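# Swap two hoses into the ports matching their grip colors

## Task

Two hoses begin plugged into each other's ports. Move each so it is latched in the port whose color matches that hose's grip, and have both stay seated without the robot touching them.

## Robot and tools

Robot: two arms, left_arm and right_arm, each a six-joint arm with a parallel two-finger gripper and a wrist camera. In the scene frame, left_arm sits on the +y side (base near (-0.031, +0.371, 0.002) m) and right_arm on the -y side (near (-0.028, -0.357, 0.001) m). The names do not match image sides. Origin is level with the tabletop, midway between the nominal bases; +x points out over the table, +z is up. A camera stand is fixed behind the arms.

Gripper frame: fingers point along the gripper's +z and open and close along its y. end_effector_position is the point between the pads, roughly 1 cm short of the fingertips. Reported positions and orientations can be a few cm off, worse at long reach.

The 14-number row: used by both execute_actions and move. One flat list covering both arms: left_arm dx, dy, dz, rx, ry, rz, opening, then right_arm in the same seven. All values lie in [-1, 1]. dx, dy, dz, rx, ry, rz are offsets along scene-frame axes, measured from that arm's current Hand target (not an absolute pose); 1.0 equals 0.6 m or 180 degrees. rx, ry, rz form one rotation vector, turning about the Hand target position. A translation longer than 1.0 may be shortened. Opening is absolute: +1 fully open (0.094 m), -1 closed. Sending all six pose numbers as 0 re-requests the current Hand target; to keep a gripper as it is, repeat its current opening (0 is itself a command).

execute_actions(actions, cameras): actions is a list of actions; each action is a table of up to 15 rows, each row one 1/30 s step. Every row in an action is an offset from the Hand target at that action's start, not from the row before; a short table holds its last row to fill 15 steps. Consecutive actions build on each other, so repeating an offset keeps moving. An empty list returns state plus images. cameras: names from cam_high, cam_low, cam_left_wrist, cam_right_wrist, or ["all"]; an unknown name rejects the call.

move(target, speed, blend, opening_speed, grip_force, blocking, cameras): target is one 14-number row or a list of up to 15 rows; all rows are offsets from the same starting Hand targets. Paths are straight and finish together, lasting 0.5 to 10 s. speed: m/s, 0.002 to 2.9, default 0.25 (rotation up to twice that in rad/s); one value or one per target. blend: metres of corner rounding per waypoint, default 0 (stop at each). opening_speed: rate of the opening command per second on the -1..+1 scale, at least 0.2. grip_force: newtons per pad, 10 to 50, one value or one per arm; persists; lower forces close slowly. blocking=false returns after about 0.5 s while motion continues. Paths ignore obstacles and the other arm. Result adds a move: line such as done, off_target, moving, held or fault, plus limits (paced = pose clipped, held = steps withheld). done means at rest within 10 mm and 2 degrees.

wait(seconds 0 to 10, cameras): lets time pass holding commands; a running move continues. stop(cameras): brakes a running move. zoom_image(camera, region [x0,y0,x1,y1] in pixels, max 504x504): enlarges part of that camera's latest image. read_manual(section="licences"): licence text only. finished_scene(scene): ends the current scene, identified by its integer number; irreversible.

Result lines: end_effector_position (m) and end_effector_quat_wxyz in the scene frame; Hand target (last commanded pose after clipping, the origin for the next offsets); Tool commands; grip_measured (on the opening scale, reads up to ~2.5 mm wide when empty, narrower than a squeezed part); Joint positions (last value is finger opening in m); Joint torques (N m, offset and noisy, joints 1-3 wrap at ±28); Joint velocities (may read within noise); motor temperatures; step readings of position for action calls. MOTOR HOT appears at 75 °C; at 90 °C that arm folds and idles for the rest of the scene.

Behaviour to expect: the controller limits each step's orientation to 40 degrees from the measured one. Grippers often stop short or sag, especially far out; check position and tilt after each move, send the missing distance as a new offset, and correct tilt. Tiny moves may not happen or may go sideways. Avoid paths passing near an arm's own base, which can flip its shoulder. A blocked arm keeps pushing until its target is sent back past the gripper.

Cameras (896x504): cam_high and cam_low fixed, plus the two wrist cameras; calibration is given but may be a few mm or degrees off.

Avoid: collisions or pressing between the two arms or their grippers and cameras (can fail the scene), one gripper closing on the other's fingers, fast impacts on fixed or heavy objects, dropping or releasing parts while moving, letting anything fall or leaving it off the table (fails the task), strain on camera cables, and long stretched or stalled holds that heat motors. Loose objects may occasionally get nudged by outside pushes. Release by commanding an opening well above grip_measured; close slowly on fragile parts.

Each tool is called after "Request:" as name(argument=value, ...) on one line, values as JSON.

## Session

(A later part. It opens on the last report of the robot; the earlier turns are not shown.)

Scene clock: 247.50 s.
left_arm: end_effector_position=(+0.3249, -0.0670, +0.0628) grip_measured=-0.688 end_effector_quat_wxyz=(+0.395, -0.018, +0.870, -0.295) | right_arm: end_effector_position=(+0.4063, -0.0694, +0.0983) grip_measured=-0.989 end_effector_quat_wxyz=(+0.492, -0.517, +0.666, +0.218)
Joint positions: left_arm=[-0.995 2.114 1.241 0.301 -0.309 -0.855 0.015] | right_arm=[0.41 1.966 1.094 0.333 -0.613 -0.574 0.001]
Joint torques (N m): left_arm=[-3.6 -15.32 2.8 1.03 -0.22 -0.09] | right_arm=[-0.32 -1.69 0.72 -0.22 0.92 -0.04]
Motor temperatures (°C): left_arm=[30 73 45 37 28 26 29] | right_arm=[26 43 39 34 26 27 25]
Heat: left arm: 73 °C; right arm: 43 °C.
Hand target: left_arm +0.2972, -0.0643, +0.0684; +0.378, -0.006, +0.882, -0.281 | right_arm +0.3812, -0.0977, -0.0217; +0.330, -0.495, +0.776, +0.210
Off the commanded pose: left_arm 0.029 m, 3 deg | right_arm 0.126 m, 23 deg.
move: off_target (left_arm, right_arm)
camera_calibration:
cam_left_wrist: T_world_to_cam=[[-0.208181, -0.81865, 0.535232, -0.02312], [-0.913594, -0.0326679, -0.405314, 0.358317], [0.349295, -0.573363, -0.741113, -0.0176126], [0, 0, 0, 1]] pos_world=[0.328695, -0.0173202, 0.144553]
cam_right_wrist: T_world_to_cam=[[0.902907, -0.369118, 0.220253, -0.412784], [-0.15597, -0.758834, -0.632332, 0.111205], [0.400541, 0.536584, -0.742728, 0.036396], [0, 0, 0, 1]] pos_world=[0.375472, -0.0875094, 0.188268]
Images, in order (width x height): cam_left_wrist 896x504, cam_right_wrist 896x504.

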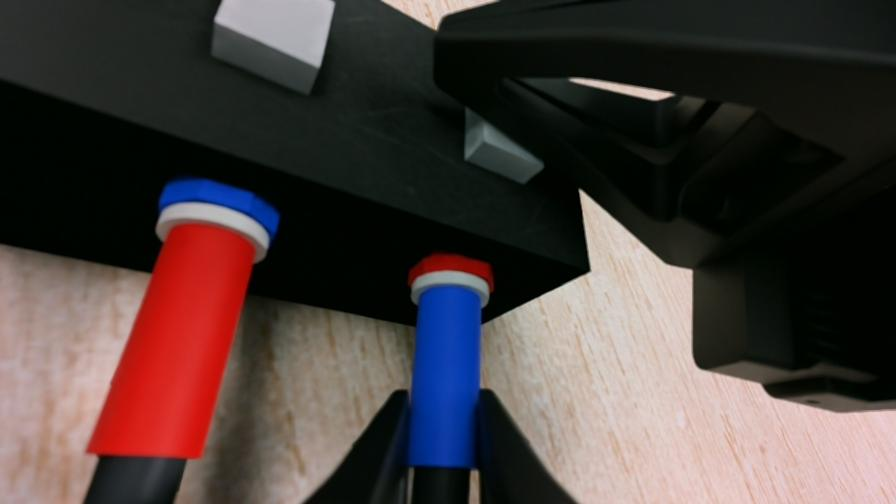

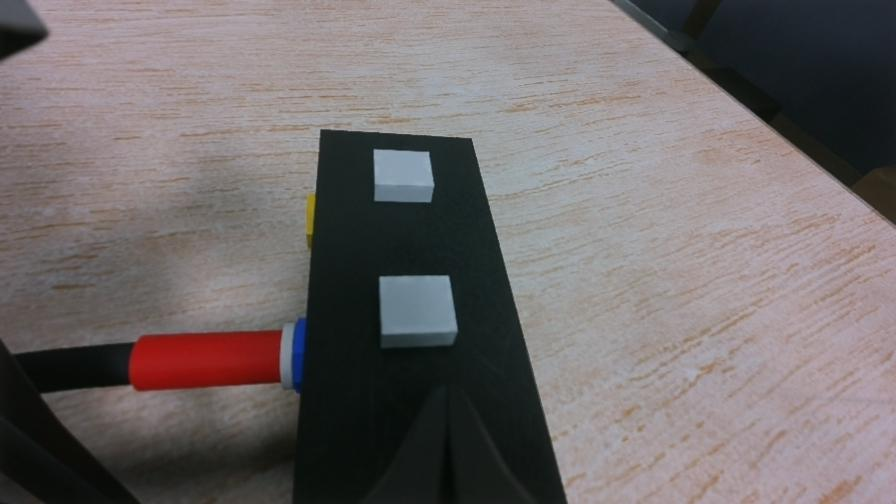

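Request:
move(target=[[0.045,-0.012,0.012,0,0,0,-1,0.015,0.013,0.303,0,0,0,-0.1],[0.045,-0.012,0.012,0,0,0,-1,0.006,-0.037,0.336,-0.0886,0.1842,-0.4227,-0.1],[0.045,-0.012,0.012,0,0,0,-1,0.034,0.0295,0.261,-0.0886,0.1842,-0.4227,-0.1]], speed=0.35, blend=[0.02,0.02,0], cameras=["cam_left_wrist","cam_right_wrist"])

Scene clock: 270.93 s.
left_arm: end_effector_position=(+0.3256, -0.0683, +0.0639) grip_measured=-0.688 end_effector_quat_wxyz=(+0.380, -0.013, +0.881, -0.280) | right_arm: end_effector_position=(+0.4010, -0.0775, +0.1284) grip_measured=-0.102 end_effector_quat_wxyz=(+0.121, +0.106, +0.987, +0.006)
Joint positions: left_arm=[-0.992 2.114 1.294 0.201 -0.298 -0.856 0.015] | right_arm=[0.648 2.503 2.661 -1.539 0.154 0.829 0.042]
Joint torques (N m): left_arm=[0.23 -11.96 7.19 1.39 0.05 0.14] | right_arm=[-0.27 -13.37 8.32 0.56 0.27 0.14]
Motor temperatures (°C): left_arm=[31 82 42 35 28 26 30] | right_arm=[26 41 39 32 27 27 25]
Heat: left arm: 82 °C; right arm: 41 °C. Fold the left arm in close to its base, or ease its load, before you think long.
Hand target: left_arm +0.3242, -0.0716, +0.0756; +0.378, -0.006, +0.882, -0.281 | right_arm +0.4016, -0.0800, +0.1349; +0.104, +0.117, +0.988, -0.013
Off the commanded pose: left_arm 0.012 m, 1 deg | right_arm 0.007 m, 3 deg.
MOTOR HOT: joint 2 (shoulder) of the left arm reports 82 °C; the controller's stop level is 90 °C. To cool a motor, set the load down, stop pushing, or move to a pose that needs little force.
joint sent to its limit (right arm) — joint 4 (wrist pitch), lower limit. The joint targets are off in orientation, not in position.
move: off_target (left_arm, right_arm)
camera_calibration:
cam_left_wrist: T_world_to_cam=[[-0.196375, -0.836307, 0.511886, -0.028241], [-0.926177, -0.0131889, -0.376857, 0.362916], [0.321919, -0.548103, -0.771979, -0.00516321], [0, 0, 0, 1]] pos_world=[0.332241, -0.0216617, 0.147238]
cam_right_wrist: T_world_to_cam=[[-0.20553, -0.977956, -0.0368711, 0.0126066], [-0.964325, 0.195954, 0.177987, 0.417366], [-0.166839, 0.0721374, -0.983342, 0.287639], [0, 0, 0, 1]] pos_world=[0.453057, -0.0902056, 0.209026]
Images, in order (width x height): cam_left_wrist 896x504, cam_right_wrist 896x504.

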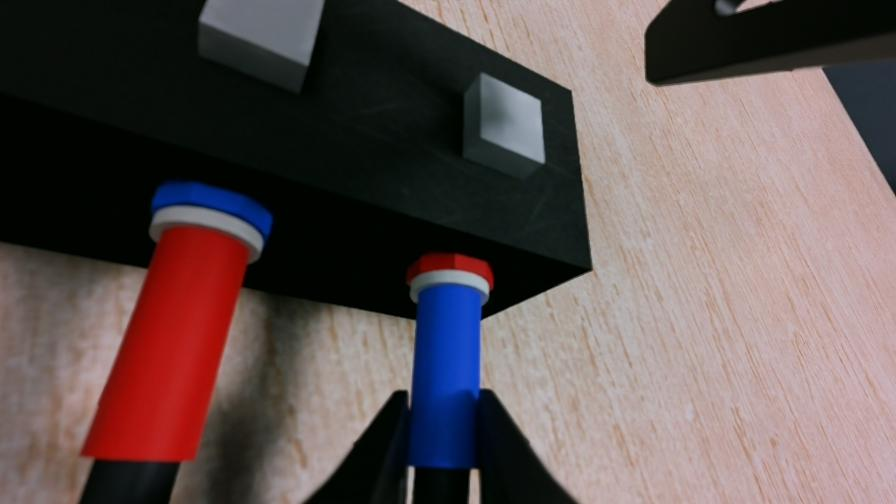

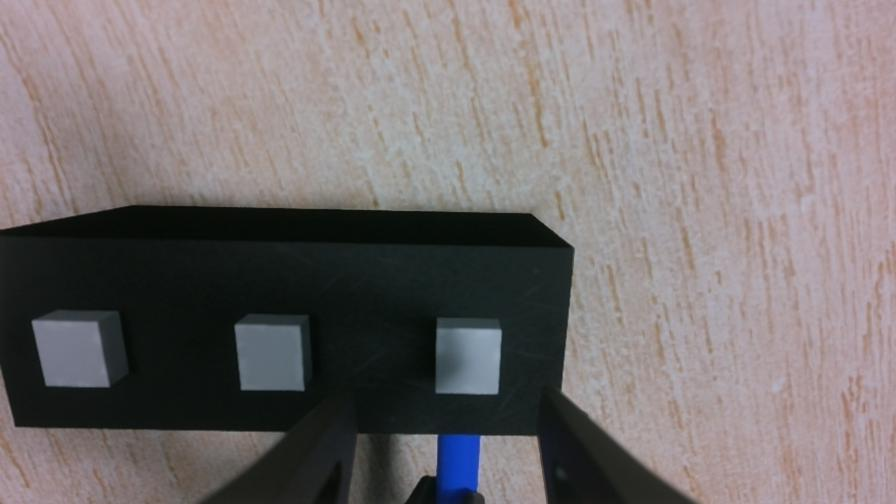

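Request:
move(target=[[0,0,0,0,0,0,-0.1,0,0,0,0,0,0,-0.1],[-0.078,0.057,0.07,0,0,0,-0.1,-0.0035,-0.0075,-0.03,0,0,0,-0.1],[-0.2,0.53,0.17,0,0,0,-0.1,-0.0035,-0.0075,-0.052,0,0,0,-0.1]], speed=0.25, blend=[0,0.02,0], cameras=["cam_right_wrist"])

Scene clock: 281.07 s.
left_arm: end_effector_position=(+0.2022, +0.2470, +0.1720) grip_measured=-0.102 end_effector_quat_wxyz=(+0.373, -0.011, +0.885, -0.279) | right_arm: end_effector_position=(+0.3955, -0.0815, +0.1031) grip_measured=-0.102 end_effector_quat_wxyz=(+0.099, +0.106, +0.989, -0.015)
Joint positions: left_arm=[-0.339 0.672 0.568 -0.52 0.248 -0.48 0.042] | right_arm=[0.648 2.503 2.565 -1.505 0.154 0.833 0.042]
Joint torques (N m): left_arm=[1.18 0.25 7.15 1.85 0.28 0.15] | right_arm=[-0.79 -14.05 4.98 0.81 0.25 0.15]
Motor temperatures (°C): left_arm=[31 78 43 36 28 26 29] | right_arm=[26 46 39 32 26 27 25]
Heat: left arm: 78 °C; right arm: 46 °C. Fold the left arm in close to its base, or ease its load, before you think long.
Hand target: left_arm +0.2042, +0.2465, +0.1777; +0.378, -0.005, +0.882, -0.281 | right_arm +0.3995, -0.0844, +0.1037; +0.104, +0.117, +0.988, -0.013
Off the commanded pose: left_arm 0.006 m, 1 deg | right_arm 0.005 m, 1 deg.
MOTOR HOT: still on. Joint 2 (shoulder) of the left arm reports 78 °C.
move: done
camera_calibration:
cam_right_wrist: T_world_to_cam=[[-0.21055, -0.977548, 0.00831527, 0.00402351], [-0.953488, 0.20723, 0.218896, 0.409762], [-0.215704, 0.0381601, -0.975713, 0.277875], [0, 0, 0, 1]] pos_world=[0.451489, -0.0915855, 0.181397]
Images, in order (width x height): cam_right_wrist 896x504.

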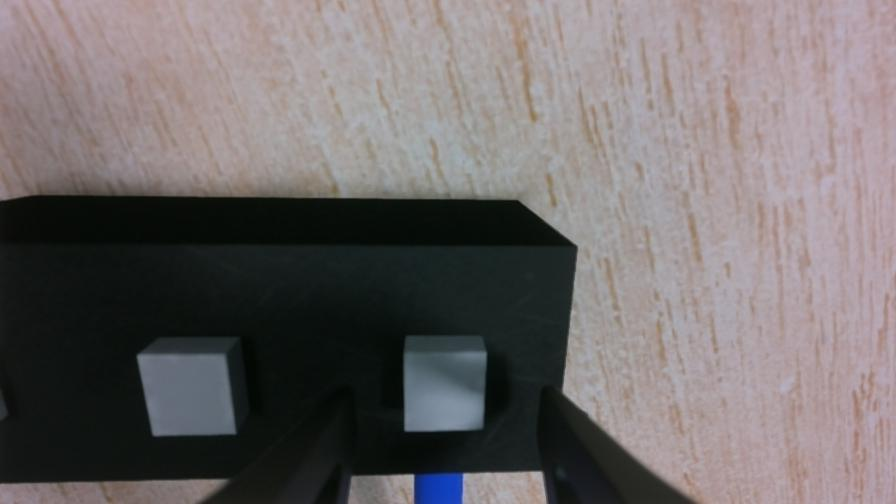

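Request:
move(target=[[0,0,0,0,0,0,-0.1,0.002,0.001,-0.014,0,0,0,-0.1],[0,0,0,0,0,0,-0.1,0.002,0.001,-0.014,0,0,0,-1],[0,0,0,0,0,0,-0.1,0.002,0.001,-0.08,0,0,0,-1]], speed=0.15, cameras=["cam_high","cam_right_wrist"])

Request:
zoom_image(camera="cam_high", region=[390, 170, 510, 270])

Scene clock: 287.77 s.
left_arm: end_effector_position=(+0.2021, +0.2469, +0.1720) grip_measured=-0.102 end_effector_quat_wxyz=(+0.372, -0.011, +0.885, -0.279) | right_arm: end_effector_position=(+0.3981, -0.0817, +0.0915) grip_measured=-0.628 end_effector_quat_wxyz=(+0.123, +0.112, +0.986, +0.002)
Joint positions: left_arm=[-0.339 0.672 0.568 -0.521 0.249 -0.48 0.042] | right_arm=[0.648 2.38 2.283 -1.288 0.163 0.84 0.017]
Joint torques (N m): left_arm=[1.18 0.27 7.16 1.84 0.28 0.16] | right_arm=[-0.79 -8.7 2.33 1.29 0.15 0.08]
Motor temperatures (°C): left_arm=[31 70 43 37 28 26 29] | right_arm=[26 49 39 31 26 27 25]
Heat: left arm: 70 °C; right arm: 49 °C.
Hand target: left_arm +0.2042, +0.2464, +0.1777; +0.378, -0.006, +0.882, -0.281 | right_arm +0.4006, -0.0838, +0.0556; +0.104, +0.117, +0.988, -0.013
Off the commanded pose: left_arm 0.006 m, 1 deg | right_arm 0.036 m, 3 deg.
MOTOR HOT: cleared for the motors of the left arm.
move: off_target (right_arm)
camera_calibration:
cam_right_wrist: T_world_to_cam=[[-0.217963, -0.975478, -0.0305711, 0.0111041], [-0.962192, 0.209541, 0.17401, 0.422471], [-0.163337, 0.067343, -0.984269, 0.249515], [0, 0, 0, 1]] pos_world=[0.449674, -0.0944964, 0.172415]
Images, in order (width x height): cam_high 896x504, cam_right_wrist 896x504.

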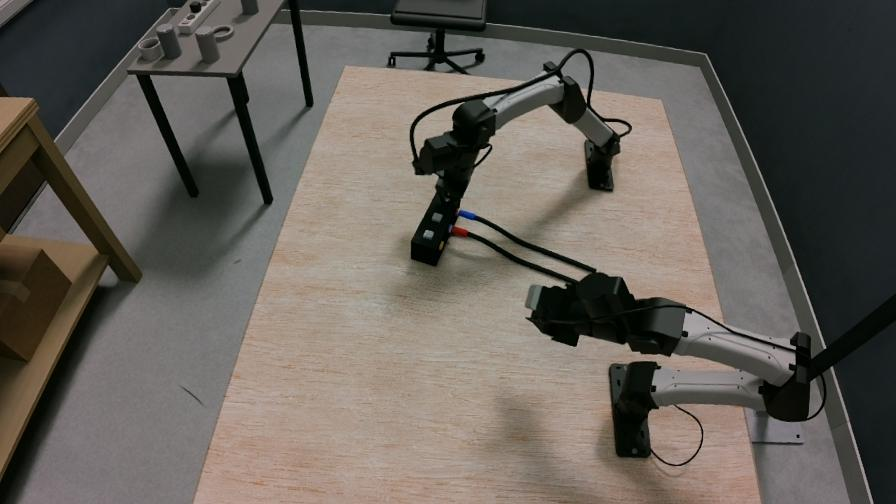

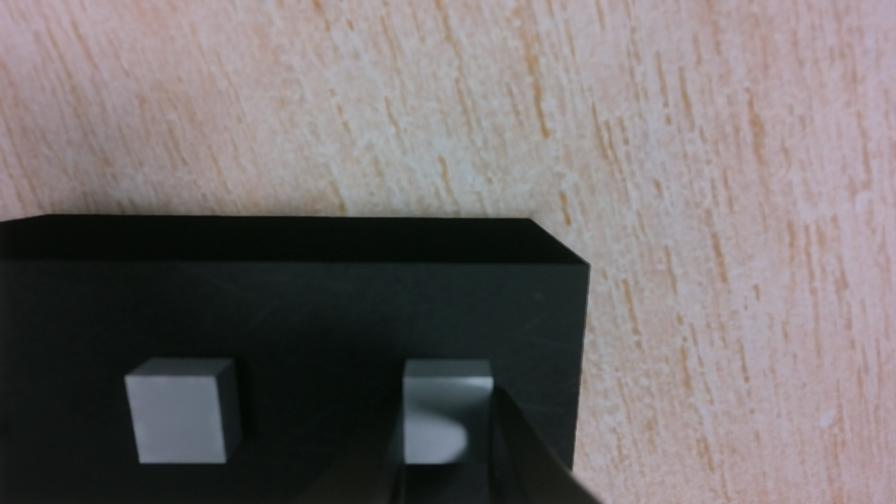

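Scaled by 4.200.

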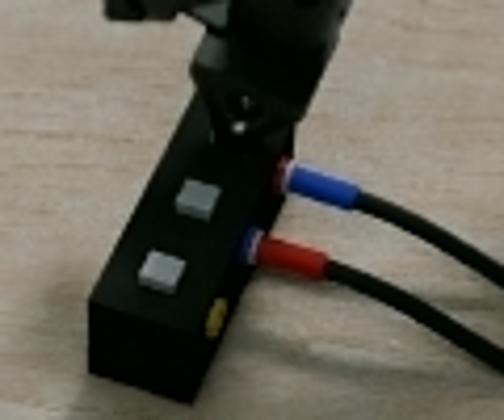

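Request:
move(target=[[0,0,0,0,0,0,-0.1,-0.002,0.001,0.062,0,0,0,-0.3],[0,0,0,0,0,0,-0.1,-0.002,0.001,0.072,0,0,0,-0.3],[0,0,0,0,0,0,-0.1,-0.002,0.001,0.072,0,0,0,-1]], speed=0.15, cameras=["cam_right_wrist"])

Request:
move(target=[0,0,0,0,0,0,-0.1,0,0,-0.09,0,0,0,-1], speed=0.15, cameras=["cam_right_wrist"])

Scene clock: 294.50 s.
left_arm: end_effector_position=(+0.2021, +0.2469, +0.1720) grip_measured=-0.102 end_effector_quat_wxyz=(+0.372, -0.011, +0.885, -0.279) | right_arm: end_effector_position=(+0.3983, -0.0796, +0.1035) grip_measured=-0.989 end_effector_quat_wxyz=(+0.111, +0.111, +0.988, -0.006)
Joint positions: left_arm=[-0.339 0.672 0.568 -0.521 0.249 -0.48 0.042] | right_arm=[0.65 2.463 2.486 -1.437 0.158 0.841 0.001]
Joint torques (N m): left_arm=[1.18 0.25 7.17 1.83 0.27 0.16] | right_arm=[-0.68 -11.54 8.18 0.5 0.21 0.09]
Motor temperatures (°C): left_arm=[30 65 43 37 28 26 29] | right_arm=[26 49 39 31 26 27 25]
Heat: left arm: 65 °C; right arm: 49 °C.
Hand target: left_arm +0.2042, +0.2464, +0.1777; +0.378, -0.006, +0.882, -0.281 | right_arm +0.3994, -0.0833, +0.0989; +0.104, +0.117, +0.988, -0.013
Off the commanded pose: left_arm 0.006 m, 1 deg | right_arm 0.006 m, 1 deg.
move: done
camera_calibration:
cam_right_wrist: T_world_to_cam=[[-0.216886, -0.976108, -0.0131705, 0.0113541], [-0.957714, 0.210148, 0.196525, 0.416147], [-0.189062, 0.0552371, -0.98041, 0.270134], [0, 0, 0, 1]] pos_world=[0.452085, -0.0912909, 0.183209]
Images, in order (width x height): cam_right_wrist 896x504.

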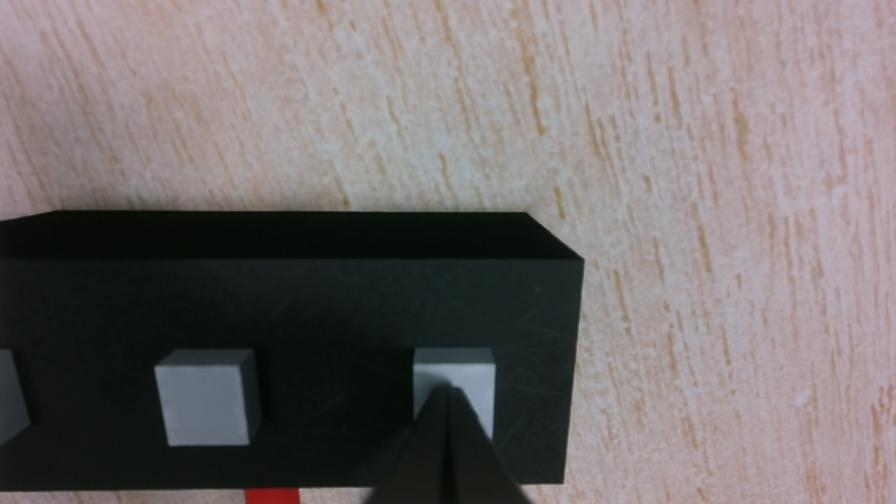

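Scene clock: 295.43 s.
left_arm: end_effector_position=(+0.2021, +0.2469, +0.1720) grip_measured=-0.102 end_effector_quat_wxyz=(+0.372, -0.011, +0.885, -0.279) | right_arm: end_effector_position=(+0.3991, -0.0807, +0.0964) grip_measured=-0.989 end_effector_quat_wxyz=(+0.137, +0.113, +0.984, +0.013)
Joint positions: left_arm=[-0.339 0.672 0.568 -0.521 0.249 -0.48 0.042] | right_arm=[0.65 2.339 2.223 -1.234 0.165 0.841 0.001]
Joint torques (N m): left_arm=[1.18 0.27 7.16 1.83 0.28 0.16] | right_arm=[-0.64 -6.26 1.76 1.34 0.13 0.1]
Motor temperatures (°C): left_arm=[30 64 43 37 28 26 29] | right_arm=[26 49 39 31 26 27 25]
Heat: left arm: 64 °C; right arm: 49 °C.
Hand target: left_arm +0.2042, +0.2464, +0.1777; +0.378, -0.006, +0.882, -0.281 | right_arm +0.3995, -0.0833, +0.0449; +0.104, +0.117, +0.988, -0.013
Off the commanded pose: left_arm 0.006 m, 1 deg | right_arm 0.052 m, 5 deg.
move: off_target (right_arm)
camera_calibration:
cam_right_wrist: T_world_to_cam=[[-0.216323, -0.974729, -0.0557486, 0.0143318], [-0.967039, 0.206062, 0.149577, 0.426468], [-0.134309, 0.0862681, -0.987177, 0.244556], [0, 0, 0, 1]] pos_world=[0.448358, -0.0950066, 0.178429]
Images, in order (width x height): cam_right_wrist 896x504.

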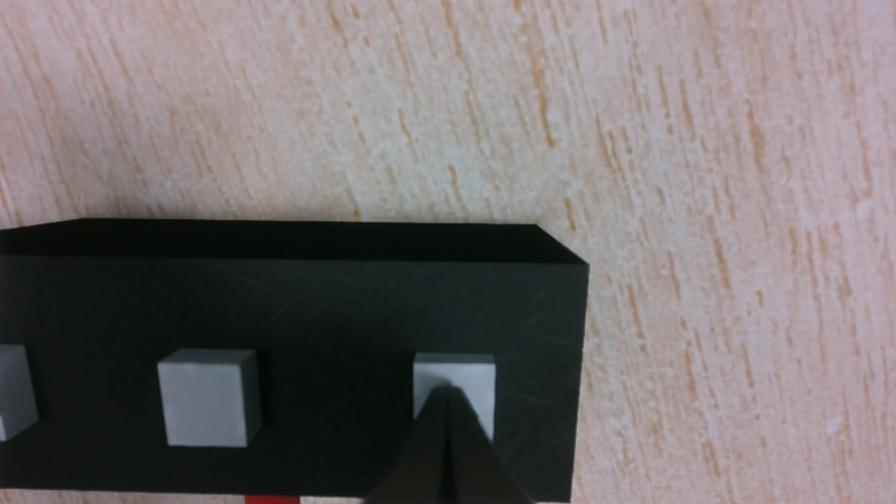

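Request:
zoom_image(camera="cam_right_wrist", region=[130, 230, 600, 480])

Request:
move(target=[0,0,0,0,0,0,-0.1,0,0,-0.1,0,0,0,-1], speed=0.15, cameras=["cam_right_wrist"])

Request:
zoom_image(camera="cam_right_wrist", region=[130, 230, 600, 480])

Scaled by 1.072.

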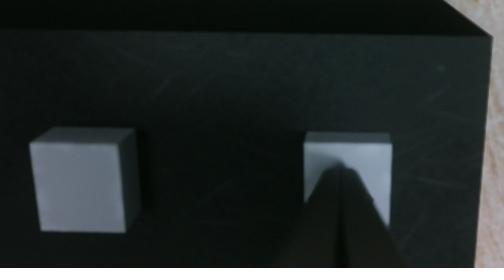

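Scene clock: 301.47 s.
left_arm: end_effector_position=(+0.2021, +0.2469, +0.1720) grip_measured=-0.102 end_effector_quat_wxyz=(+0.372, -0.011, +0.885, -0.279) | right_arm: end_effector_position=(+0.4303, -0.0614, +0.0894) grip_measured=-0.989 end_effector_quat_wxyz=(+0.216, +0.121, +0.966, +0.068)
Joint positions: left_arm=[-0.339 0.672 0.568 -0.521 0.249 -0.48 0.042] | right_arm=[0.653 2.284 2.04 -0.91 0.194 0.843 0.001]
Joint torques (N m): left_arm=[1.18 0.27 7.16 1.83 0.28 0.16] | right_arm=[-1.01 -1.1 1.31 0.39 -0.17 0.11]
Motor temperatures (°C): left_arm=[30 60 42 38 28 26 29] | right_arm=[26 48 39 31 26 27 25]
Heat: left arm: 60 °C; right arm: 48 °C.
Hand target: left_arm +0.2042, +0.2464, +0.1777; +0.378, -0.006, +0.882, -0.281 | right_arm +0.3995, -0.0833, -0.0150; +0.104, +0.117, +0.988, -0.013
Off the commanded pose: left_arm 0.006 m, 1 deg | right_arm 0.111 m, 16 deg.
move: off_target (right_arm)
camera_calibration:
cam_right_wrist: T_world_to_cam=[[-0.202303, -0.961999, -0.183387, 0.0455983], [-0.978591, 0.205814, -0.00011257, 0.472043], [0.037852, 0.179438, -0.983041, 0.171466], [0, 0, 0, 1]] pos_world=[0.464671, -0.0840552, 0.176974]
Images, in order (width x height): cam_right_wrist 896x504.

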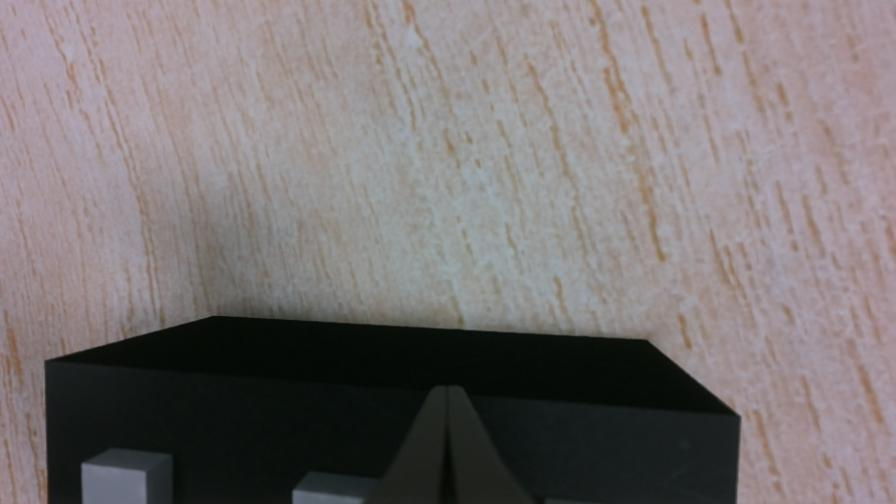

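Scaled by 1.072.

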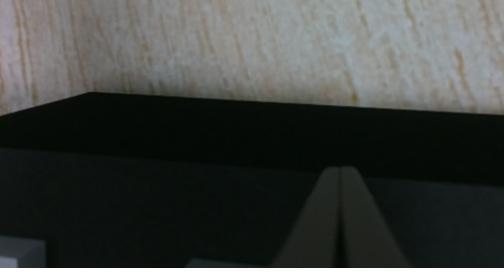

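Request:
move(target=[[0.05,-0.1,-0.05,0,0,0,-0.1,-0.003,0.005,0.27,0,0,0,-1],[0.1247,-0.4873,-0.1345,-0.0166,-0.0699,0.0414,-0.1,-0.003,0.003,0.225,0,0,0,-1]], speed=0.3, blend=[0.03,0], cameras=["cam_left_wrist","cam_right_wrist"])

Scene clock: 314.50 s.
left_arm: end_effector_position=(+0.2734, -0.0374, +0.0838) grip_measured=-0.102 end_effector_quat_wxyz=(+0.478, -0.031, +0.837, -0.263) | right_arm: end_effector_position=(+0.4002, -0.0796, +0.1288) grip_measured=-0.989 end_effector_quat_wxyz=(+0.126, +0.111, +0.986, -0.003)
Joint positions: left_arm=[-1.135 1.966 0.993 0.463 -0.593 -0.843 0.042] | right_arm=[0.653 2.497 2.65 -1.54 0.176 0.843 0.001]
Joint torques (N m): left_arm=[0.38 -8.24 7.35 2 -0.25 0.02] | right_arm=[-0.57 -11.56 6.78 0.55 0.04 0.1]
Motor temperatures (°C): left_arm=[30 55 43 38 28 26 28] | right_arm=[26 45 38 31 26 27 25]
Heat: left arm: 55 °C; right arm: 45 °C.
Hand target: left_arm +0.2790, -0.0460, +0.0969; +0.489, -0.042, +0.826, -0.277 | right_arm +0.3977, -0.0815, +0.1199; +0.104, +0.117, +0.988, -0.013
Off the commanded pose: left_arm 0.017 m, 3 deg | right_arm 0.009 m, 3 deg.
joint sent to its limit (right arm) — joint 4 (wrist pitch), lower limit. The joint targets still meet the commanded pose.
move: off_target (left_arm, right_arm)
camera_calibration:
cam_left_wrist: T_world_to_cam=[[-0.208357, -0.854025, 0.476685, -0.0172566], [-0.828928, -0.104483, -0.549511, 0.30696], [0.519101, -0.509631, -0.686156, -0.0157592], [0, 0, 0, 1]] pos_world=[0.259032, 0.00930293, 0.16609]
cam_right_wrist: T_world_to_cam=[[-0.217778, -0.975759, -0.0216155, 0.0134668], [-0.963105, 0.21126, 0.166727, 0.419055], [-0.158119, 0.0571274, -0.985766, 0.283612], [0, 0, 0, 1]] pos_world=[0.451371, -0.0915911, 0.209998]
Images, in order (width x height): cam_left_wrist 896x504, cam_right_wrist 896x504.

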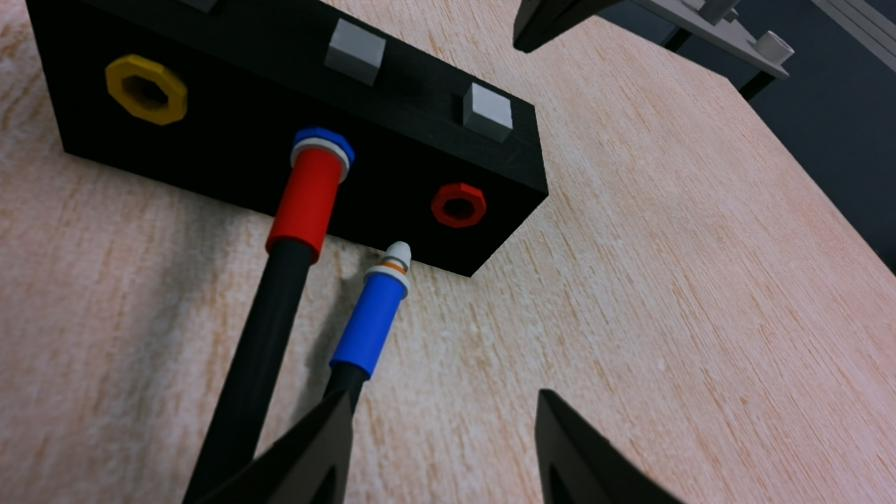

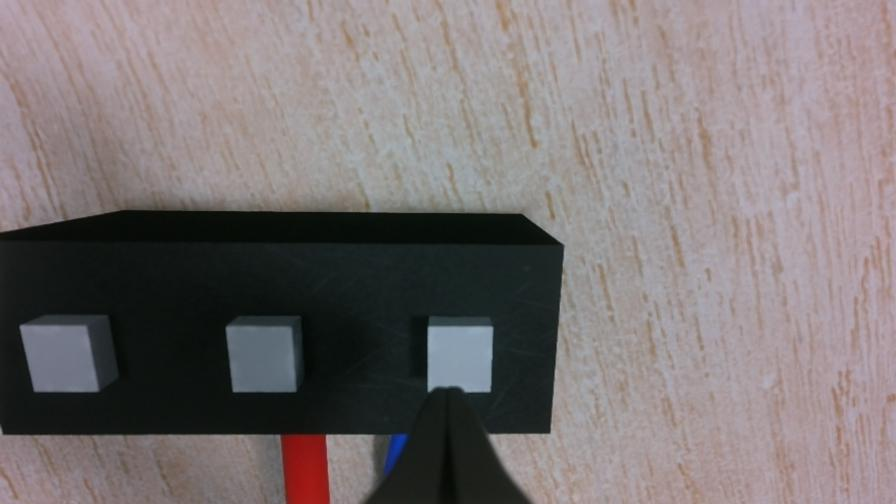

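Request:
move(target=[[-0.1247,0.4873,0.1345,0,0,0,-0.1,0.0233,0.09,0.0,0,0,0,-1],[-0.1247,0.4873,0.1345,0,0,0,-0.1,0.0233,0.09,-0.025,0,0,0,-1]], speed=0.25, cameras=["cam_right_wrist"])

Scene clock: 322.77 s.
left_arm: end_effector_position=(+0.2012, +0.2474, +0.1604) grip_measured=-0.102 end_effector_quat_wxyz=(+0.475, -0.046, +0.836, -0.270) | right_arm: end_effector_position=(+0.4083, -0.0357, +0.1059) grip_measured=-0.989 end_effector_quat_wxyz=(+0.146, +0.106, +0.983, +0.023)
Joint positions: left_arm=[-0.544 0.471 0.33 -0.274 -0.064 -0.6 0.042] | right_arm=[0.71 2.651 2.84 -1.52 0.176 0.885 0.001]
Joint torques (N m): left_arm=[1.31 0.61 8.81 2 0.16 0.16] | right_arm=[0.53 -12.44 8.62 1.05 0.17 0.14]
Heat: left arm: 54 °C; right arm: 47 °C.
Hand target: left_arm +0.2042, +0.2464, +0.1776; +0.489, -0.042, +0.826, -0.277 | right_arm +0.4118, -0.0275, +0.1049; +0.104, +0.117, +0.988, -0.013
Off the commanded pose: left_arm 0.018 m, 2 deg | right_arm 0.009 m, 6 deg.
elbow stopped short (right arm): the move would have taken joint 3 (elbow) straighter than the controller allows.
move: off_target (left_arm, right_arm)
camera_calibration:
cam_right_wrist: T_world_to_cam=[[-0.199528, -0.976946, -0.0759223, 0.055864], [-0.973121, 0.188461, 0.132354, 0.428327], [-0.114995, 0.10029, -0.988291, 0.244049], [0, 0, 0, 1]] pos_world=[0.456025, -0.0506225, 0.188742]
Images, in order (width x height): cam_right_wrist 896x504.

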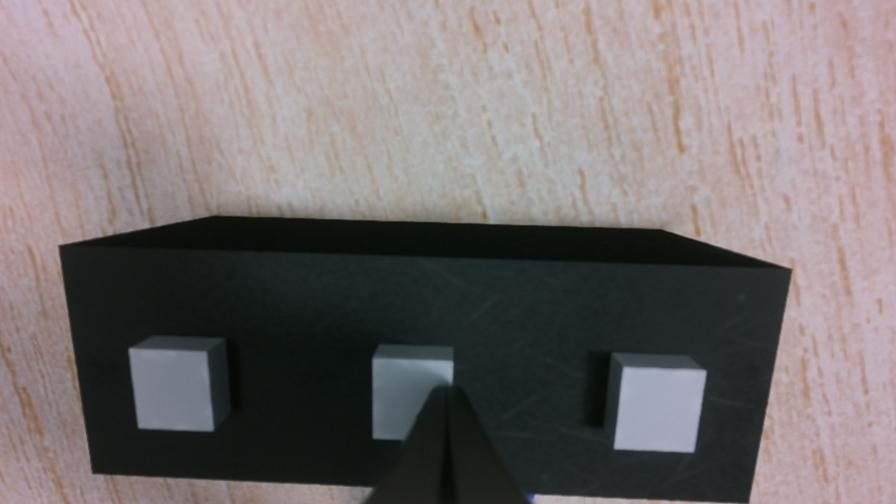

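Request:
move(target=[[0,0,0,0,0,0,-0.1,-0.003,0.02,0,0,0,0,-1],[0,0,0,0,0,0,-0.1,-0.01,0.022,-0.09,0,0,0,-1],[0,0,0,0,0,0,-0.1,-0.035,0.02,-0.17,0,0.05,0,-1]], speed=0.15, cameras=["all"])

Request:
zoom_image(camera="cam_high", region=[390, 170, 510, 270])

Scene clock: 327.83 s.
left_arm: end_effector_position=(+0.2012, +0.2473, +0.1604) grip_measured=-0.102 end_effector_quat_wxyz=(+0.475, -0.046, +0.836, -0.270) | right_arm: end_effector_position=(+0.4079, -0.0168, +0.0955) grip_measured=-0.989 end_effector_quat_wxyz=(+0.143, +0.117, +0.982, +0.045)
Joint positions: left_arm=[-0.544 0.471 0.33 -0.274 -0.064 -0.6 0.042] | right_arm=[0.728 2.693 2.877 -1.491 0.149 0.927 0.001]
Joint torques (N m): left_arm=[1.31 0.62 8.83 2 0.15 0.16] | right_arm=[-0.31 -2.67 0.95 0.81 -0.62 0.14]
Heat: left arm: 53 °C; right arm: 47 °C.
Hand target: left_arm +0.2042, +0.2464, +0.1776; +0.489, -0.042, +0.826, -0.278 | right_arm +0.3907, -0.0154, +0.0030; +0.026, +0.116, +0.993, -0.022
Off the commanded pose: left_arm 0.017 m, 2 deg | right_arm 0.094 m, 16 deg.
elbow stopped short (right arm): the move would have taken joint 3 (elbow) straighter than the controller allows.
elbow read too straight (right arm): the controller reads joint 3 (elbow) straighter than it allows; while it does, the hand can move without a command.
move: off_target (left_arm, right_arm)
camera_calibration:
cam_left_wrist: T_world_to_cam=[[-0.189469, -0.84361, 0.502417, 0.163834], [-0.832949, -0.132839, -0.537169, 0.324763], [0.519902, -0.520264, -0.677515, 0.220473], [0, 0, 0, 1]] pos_world=[0.186928, 0.296057, 0.241514]
cam_right_wrist: T_world_to_cam=[[-0.213845, -0.969234, -0.121887, 0.0838814], [-0.970289, 0.196289, 0.141457, 0.42382], [-0.11318, 0.148516, -0.982412, 0.231303], [0, 0, 0, 1]] pos_world=[0.455345, -0.0362428, 0.177506]

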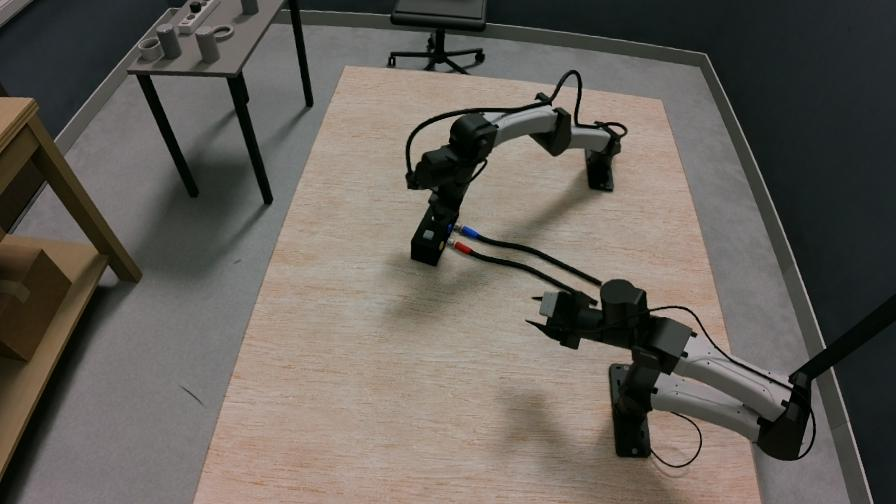

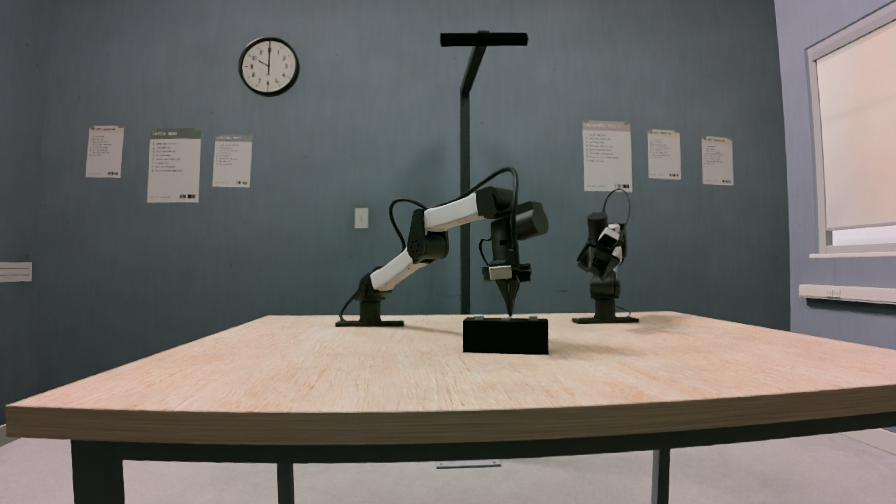

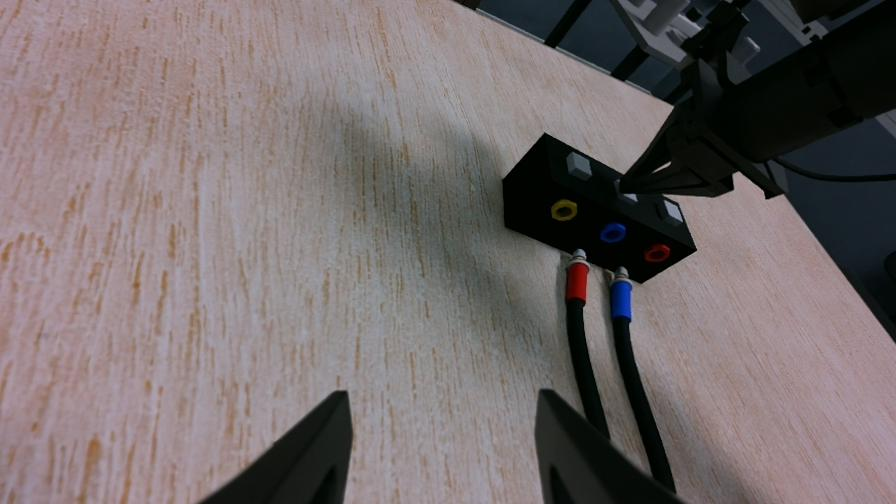

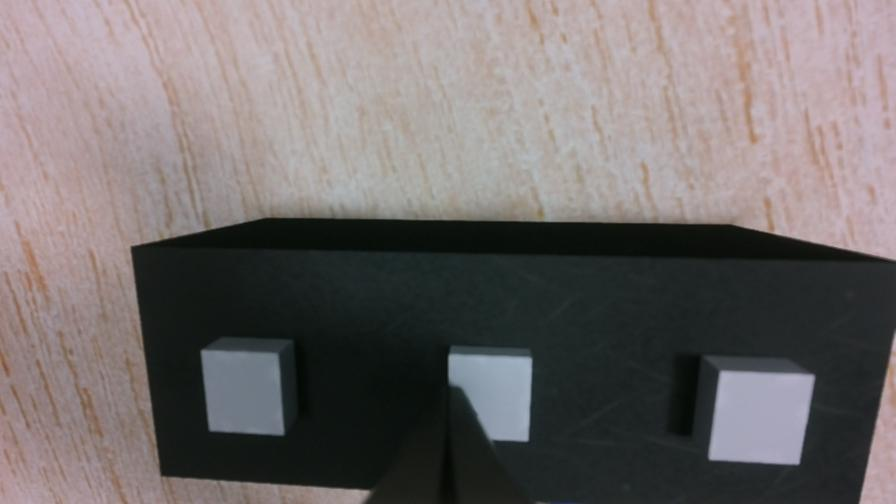

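Scaled by 4.200.

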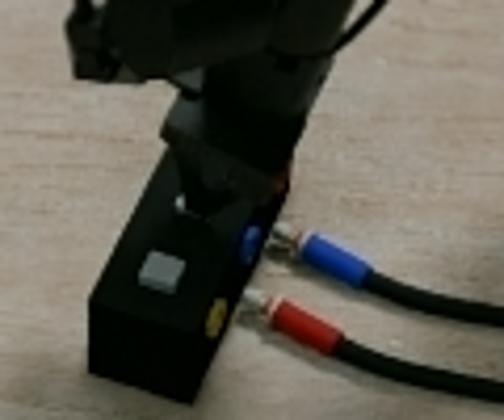

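Request:
move(target=[[0,0,0,0,0,0,-0.1,0.0,0.0,0.25,0,0,0,-1],[0,0,0,0,0,0,-0.1,-0.15,-0.07,0.27,0.06,-0.16,-0.04,-0.1],[0,0,0,0,0,0,-0.1,-0.2345,-0.0493,0.175,0.1045,-0.2876,-0.0639,-0.1]], speed=0.35, blend=[0.03,0.03,0], cameras=["cam_left_wrist","cam_right_wrist"])

Scene clock: 341.57 s.
left_arm: end_effector_position=(+0.2012, +0.2473, +0.1604) grip_measured=-0.102 end_effector_quat_wxyz=(+0.475, -0.046, +0.836, -0.270) | right_arm: end_effector_position=(+0.2484, -0.0445, +0.1000) grip_measured=-0.102 end_effector_quat_wxyz=(+0.422, +0.203, +0.867, +0.173)
Joint positions: left_arm=[-0.544 0.471 0.33 -0.274 -0.064 -0.6 0.042] | right_arm=[1.149 1.69 0.967 -0.183 0.734 1.326 0.042]
Joint torques (N m): left_arm=[1.29 0.59 8.83 2 0.15 0.16] | right_arm=[0.24 -9.03 5.24 1.96 0.69 0.01]
Motor temperatures (°C): left_arm=[30 50 47 39 28 26 28] | right_arm=[26 46 38 30 26 27 25]
Heat: left arm: 50 °C; right arm: 46 °C.
Hand target: left_arm +0.2042, +0.2464, +0.1776; +0.489, -0.042, +0.826, -0.278 | right_arm +0.2500, -0.0451, +0.1079; +0.434, +0.211, +0.856, +0.185
Off the commanded pose: left_arm 0.017 m, 2 deg | right_arm 0.008 m, 2 deg.
elbow stopped short (right arm): the move would have taken joint 3 (elbow) straighter than the controller allows.
move: off_target (left_arm); blend cut to 0 m at target 2
camera_calibration:
cam_left_wrist: T_world_to_cam=[[-0.189469, -0.84361, 0.502417, 0.163834], [-0.832949, -0.132839, -0.537169, 0.324763], [0.519902, -0.520264, -0.677515, 0.220473], [0, 0, 0, 1]] pos_world=[0.186928, 0.296057, 0.241514]
cam_right_wrist: T_world_to_cam=[[-0.204353, -0.858964, -0.469489, 0.0607079], [-0.840182, 0.400022, -0.366165, 0.30145], [0.502329, 0.31963, -0.803432, 0.0586348], [0, 0, 0, 1]] pos_world=[0.236225, -0.0871821, 0.185991]
Images, in order (width x height): cam_left_wrist 896x504, cam_right_wrist 896x504.

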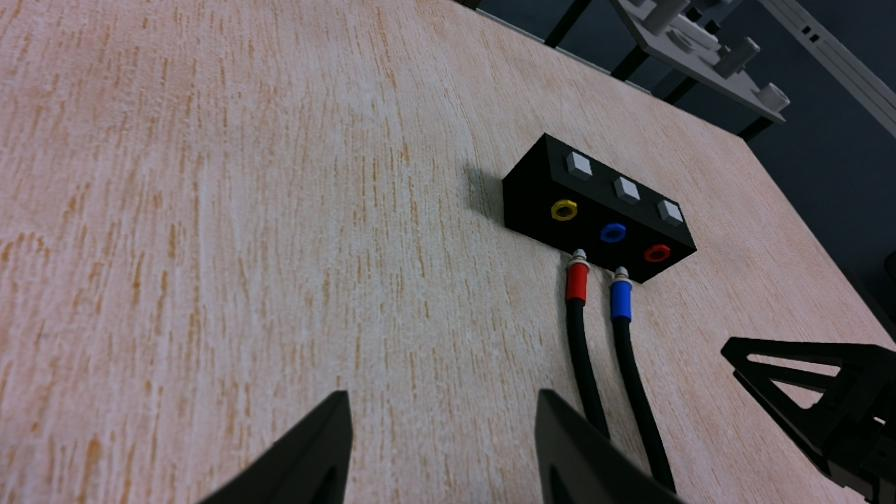

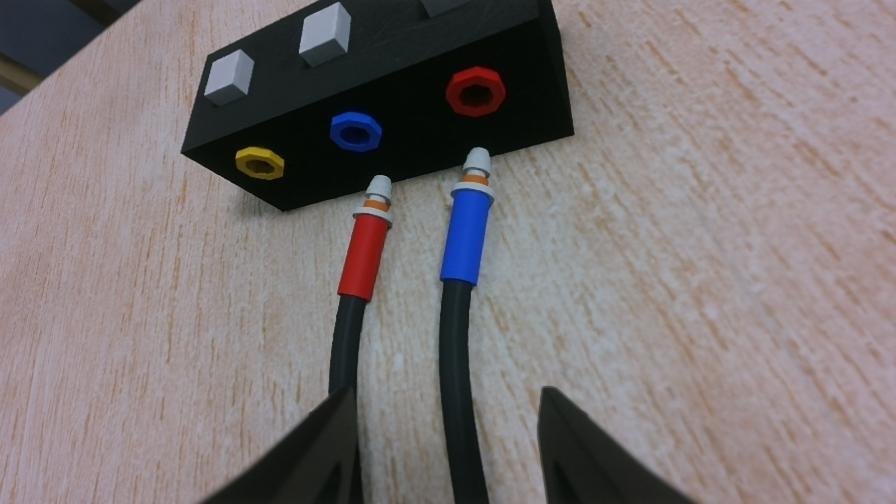

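Request:
move(target=[[0,0,0,0,0,0,-0.1,0.065,0.0435,-0.028,-0.1586,0.0516,-0.0464,-0.1],[0,0,0,0,0,0,-0.1,0.12,0.021,-0.072,-0.1586,0.0516,-0.0464,-0.1]], speed=0.2, cameras=["cam_left_wrist","cam_right_wrist"])

Scene clock: 357.70 s.
left_arm: end_effector_position=(+0.2012, +0.2473, +0.1604) grip_measured=-0.102 end_effector_quat_wxyz=(+0.475, -0.046, +0.836, -0.270) | right_arm: end_effector_position=(+0.3219, -0.0346, +0.0719) grip_measured=-0.102 end_effector_quat_wxyz=(+0.410, +0.173, +0.892, -0.082)
Joint positions: left_arm=[-0.544 0.471 0.33 -0.274 -0.064 -0.6 0.042] | right_arm=[1.042 2.219 1.707 -0.875 0.849 1.321 0.042]
Joint torques (N m): left_arm=[1.31 0.61 8.81 2 0.15 0.16] | right_arm=[0.35 -10.5 5.22 1.02 0.64 0.05]
Heat: left arm: 49 °C; right arm: 47 °C.
Hand target: left_arm +0.2042, +0.2464, +0.1776; +0.489, -0.042, +0.826, -0.278 | right_arm +0.3220, -0.0324, +0.0647; +0.414, +0.173, +0.890, -0.080
Off the commanded pose: left_arm 0.017 m, 2 deg | right_arm 0.007 m, 1 deg.
move: off_target (left_arm)
camera_calibration:
cam_left_wrist: T_world_to_cam=[[-0.189469, -0.84361, 0.502417, 0.163834], [-0.832949, -0.132839, -0.537169, 0.324763], [0.519902, -0.520264, -0.677515, 0.220473], [0, 0, 0, 1]] pos_world=[0.186928, 0.296057, 0.241514]
cam_right_wrist: T_world_to_cam=[[-0.373186, -0.927737, 0.00595669, 0.0888493], [-0.838986, 0.334731, -0.429019, 0.350801], [0.396023, -0.165101, -0.903276, 0.0206916], [0, 0, 0, 1]] pos_world=[0.31928, -0.031579, 0.168661]
Images, in order (width x height): cam_left_wrist 896x504, cam_right_wrist 896x504.

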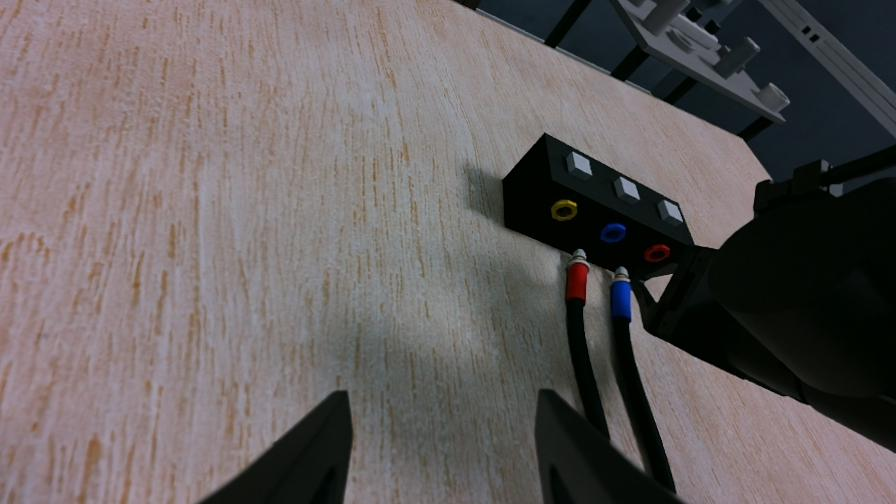

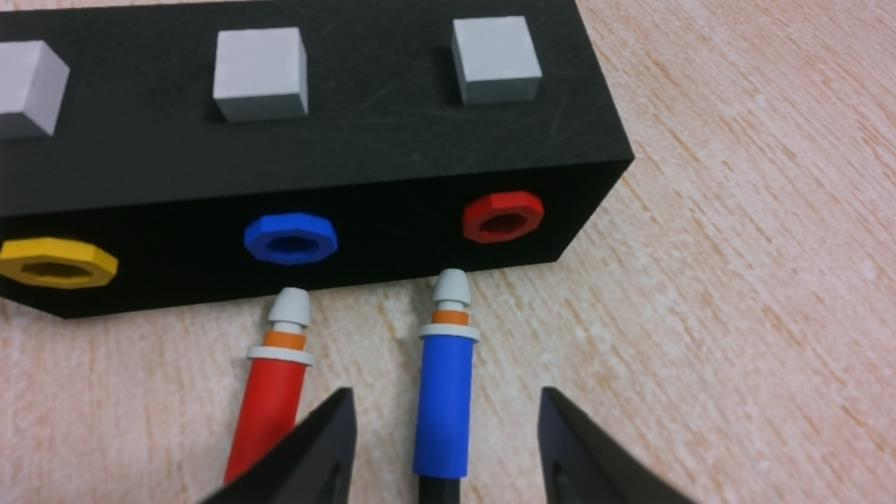

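Request:
move(target=[[0,0,0,0,0,0,-0.1,0.0167,-0.005,-0.036,0,0,0,-0.1],[0,0,0,0,0,0,-0.1,0.0167,-0.005,-0.036,0,0,0,-1]], speed=0.15, opening_speed=1.5, cameras=["cam_right_wrist"])

Scene clock: 364.00 s.
left_arm: end_effector_position=(+0.2012, +0.2473, +0.1604) grip_measured=-0.102 end_effector_quat_wxyz=(+0.475, -0.046, +0.836, -0.270) | right_arm: end_effector_position=(+0.3289, -0.0336, +0.0519) grip_measured=-0.989 end_effector_quat_wxyz=(+0.413, +0.168, +0.892, -0.080)
Joint positions: left_arm=[-0.544 0.471 0.33 -0.274 -0.064 -0.6 0.042] | right_arm=[1.03 2.248 1.668 -0.778 0.849 1.286 0.001]
Joint torques (N m): left_arm=[1.31 0.61 8.83 2 0.15 0.16] | right_arm=[-0.72 -10.39 5.14 1.06 0.59 0.08]
Heat: left arm: 49 °C; right arm: 46 °C.
Hand target: left_arm +0.2042, +0.2464, +0.1776; +0.489, -0.042, +0.826, -0.278 | right_arm +0.3320, -0.0355, +0.0431; +0.414, +0.173, +0.890, -0.081
Off the commanded pose: left_arm 0.017 m, 2 deg | right_arm 0.009 m, 1 deg.
move: off_target (left_arm)
camera_calibration:
cam_right_wrist: T_world_to_cam=[[-0.36261, -0.931925, 0.00554557, 0.0889291], [-0.84072, 0.324543, -0.433431, 0.348285], [0.402125, -0.161828, -0.90117, -0.00200506], [0, 0, 0, 1]] pos_world=[0.325863, -0.0304828, 0.148658]
Images, in order (width x height): cam_right_wrist 896x504.

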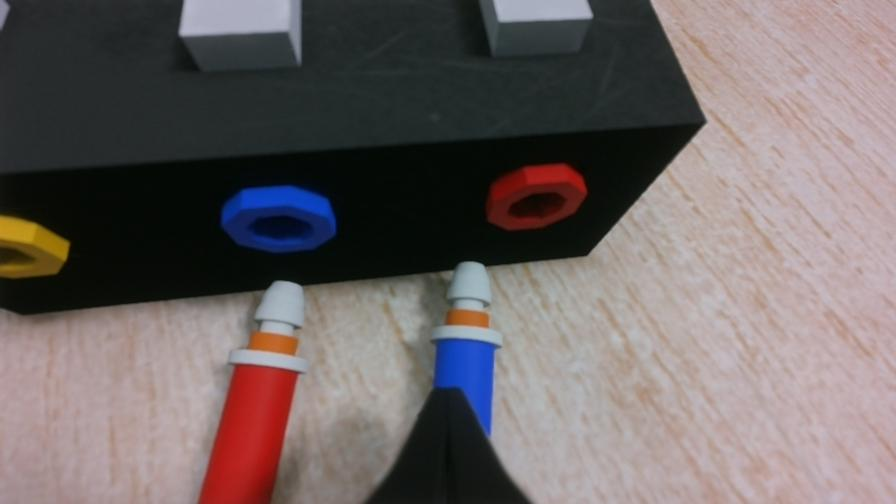

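Request:
move(target=[[0,0,0,0,0,0,-0.1,0,0,0.025,0,0,0,-0.1],[0,0,0,0,0,0,-0.1,-0.001,-0.0065,0.01,0,0,0,-0.1],[0,0,0,0,0,0,-0.1,-0.001,-0.0065,-0.02,0,0,0,-0.1]], speed=0.15, cameras=["cam_right_wrist"])

Scene clock: 370.40 s.
left_arm: end_effector_position=(+0.2012, +0.2473, +0.1604) grip_measured=-0.102 end_effector_quat_wxyz=(+0.475, -0.046, +0.836, -0.270) | right_arm: end_effector_position=(+0.3277, -0.0362, +0.0407) grip_measured=-0.102 end_effector_quat_wxyz=(+0.414, +0.167, +0.892, -0.079)
Joint positions: left_arm=[-0.544 0.471 0.33 -0.274 -0.064 -0.6 0.042] | right_arm=[1.029 2.25 1.625 -0.727 0.849 1.281 0.042]
Joint torques (N m): left_arm=[1.31 0.61 8.83 2 0.16 0.16] | right_arm=[-0.94 -10.21 4.96 1.1 0.58 0.07]
Heat: left arm: 49 °C; right arm: 46 °C.
Hand target: left_arm +0.2042, +0.2464, +0.1776; +0.489, -0.042, +0.826, -0.278 | right_arm +0.3314, -0.0393, +0.0311; +0.414, +0.173, +0.890, -0.080
Off the commanded pose: left_arm 0.017 m, 2 deg | right_arm 0.011 m, 1 deg.
move: off_target (left_arm, right_arm)
camera_calibration:
cam_right_wrist: T_world_to_cam=[[-0.360767, -0.932646, 0.00427308, 0.0855192], [-0.840848, 0.323269, -0.434134, 0.343181], [0.403512, -0.160214, -0.900838, -0.0125022], [0, 0, 0, 1]] pos_world=[0.32446, -0.0331834, 0.137358]
Images, in order (width x height): cam_right_wrist 896x504.

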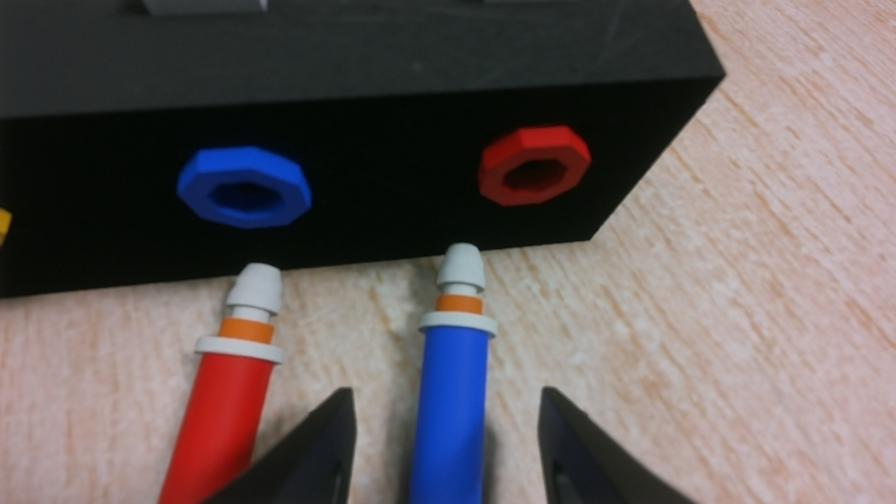

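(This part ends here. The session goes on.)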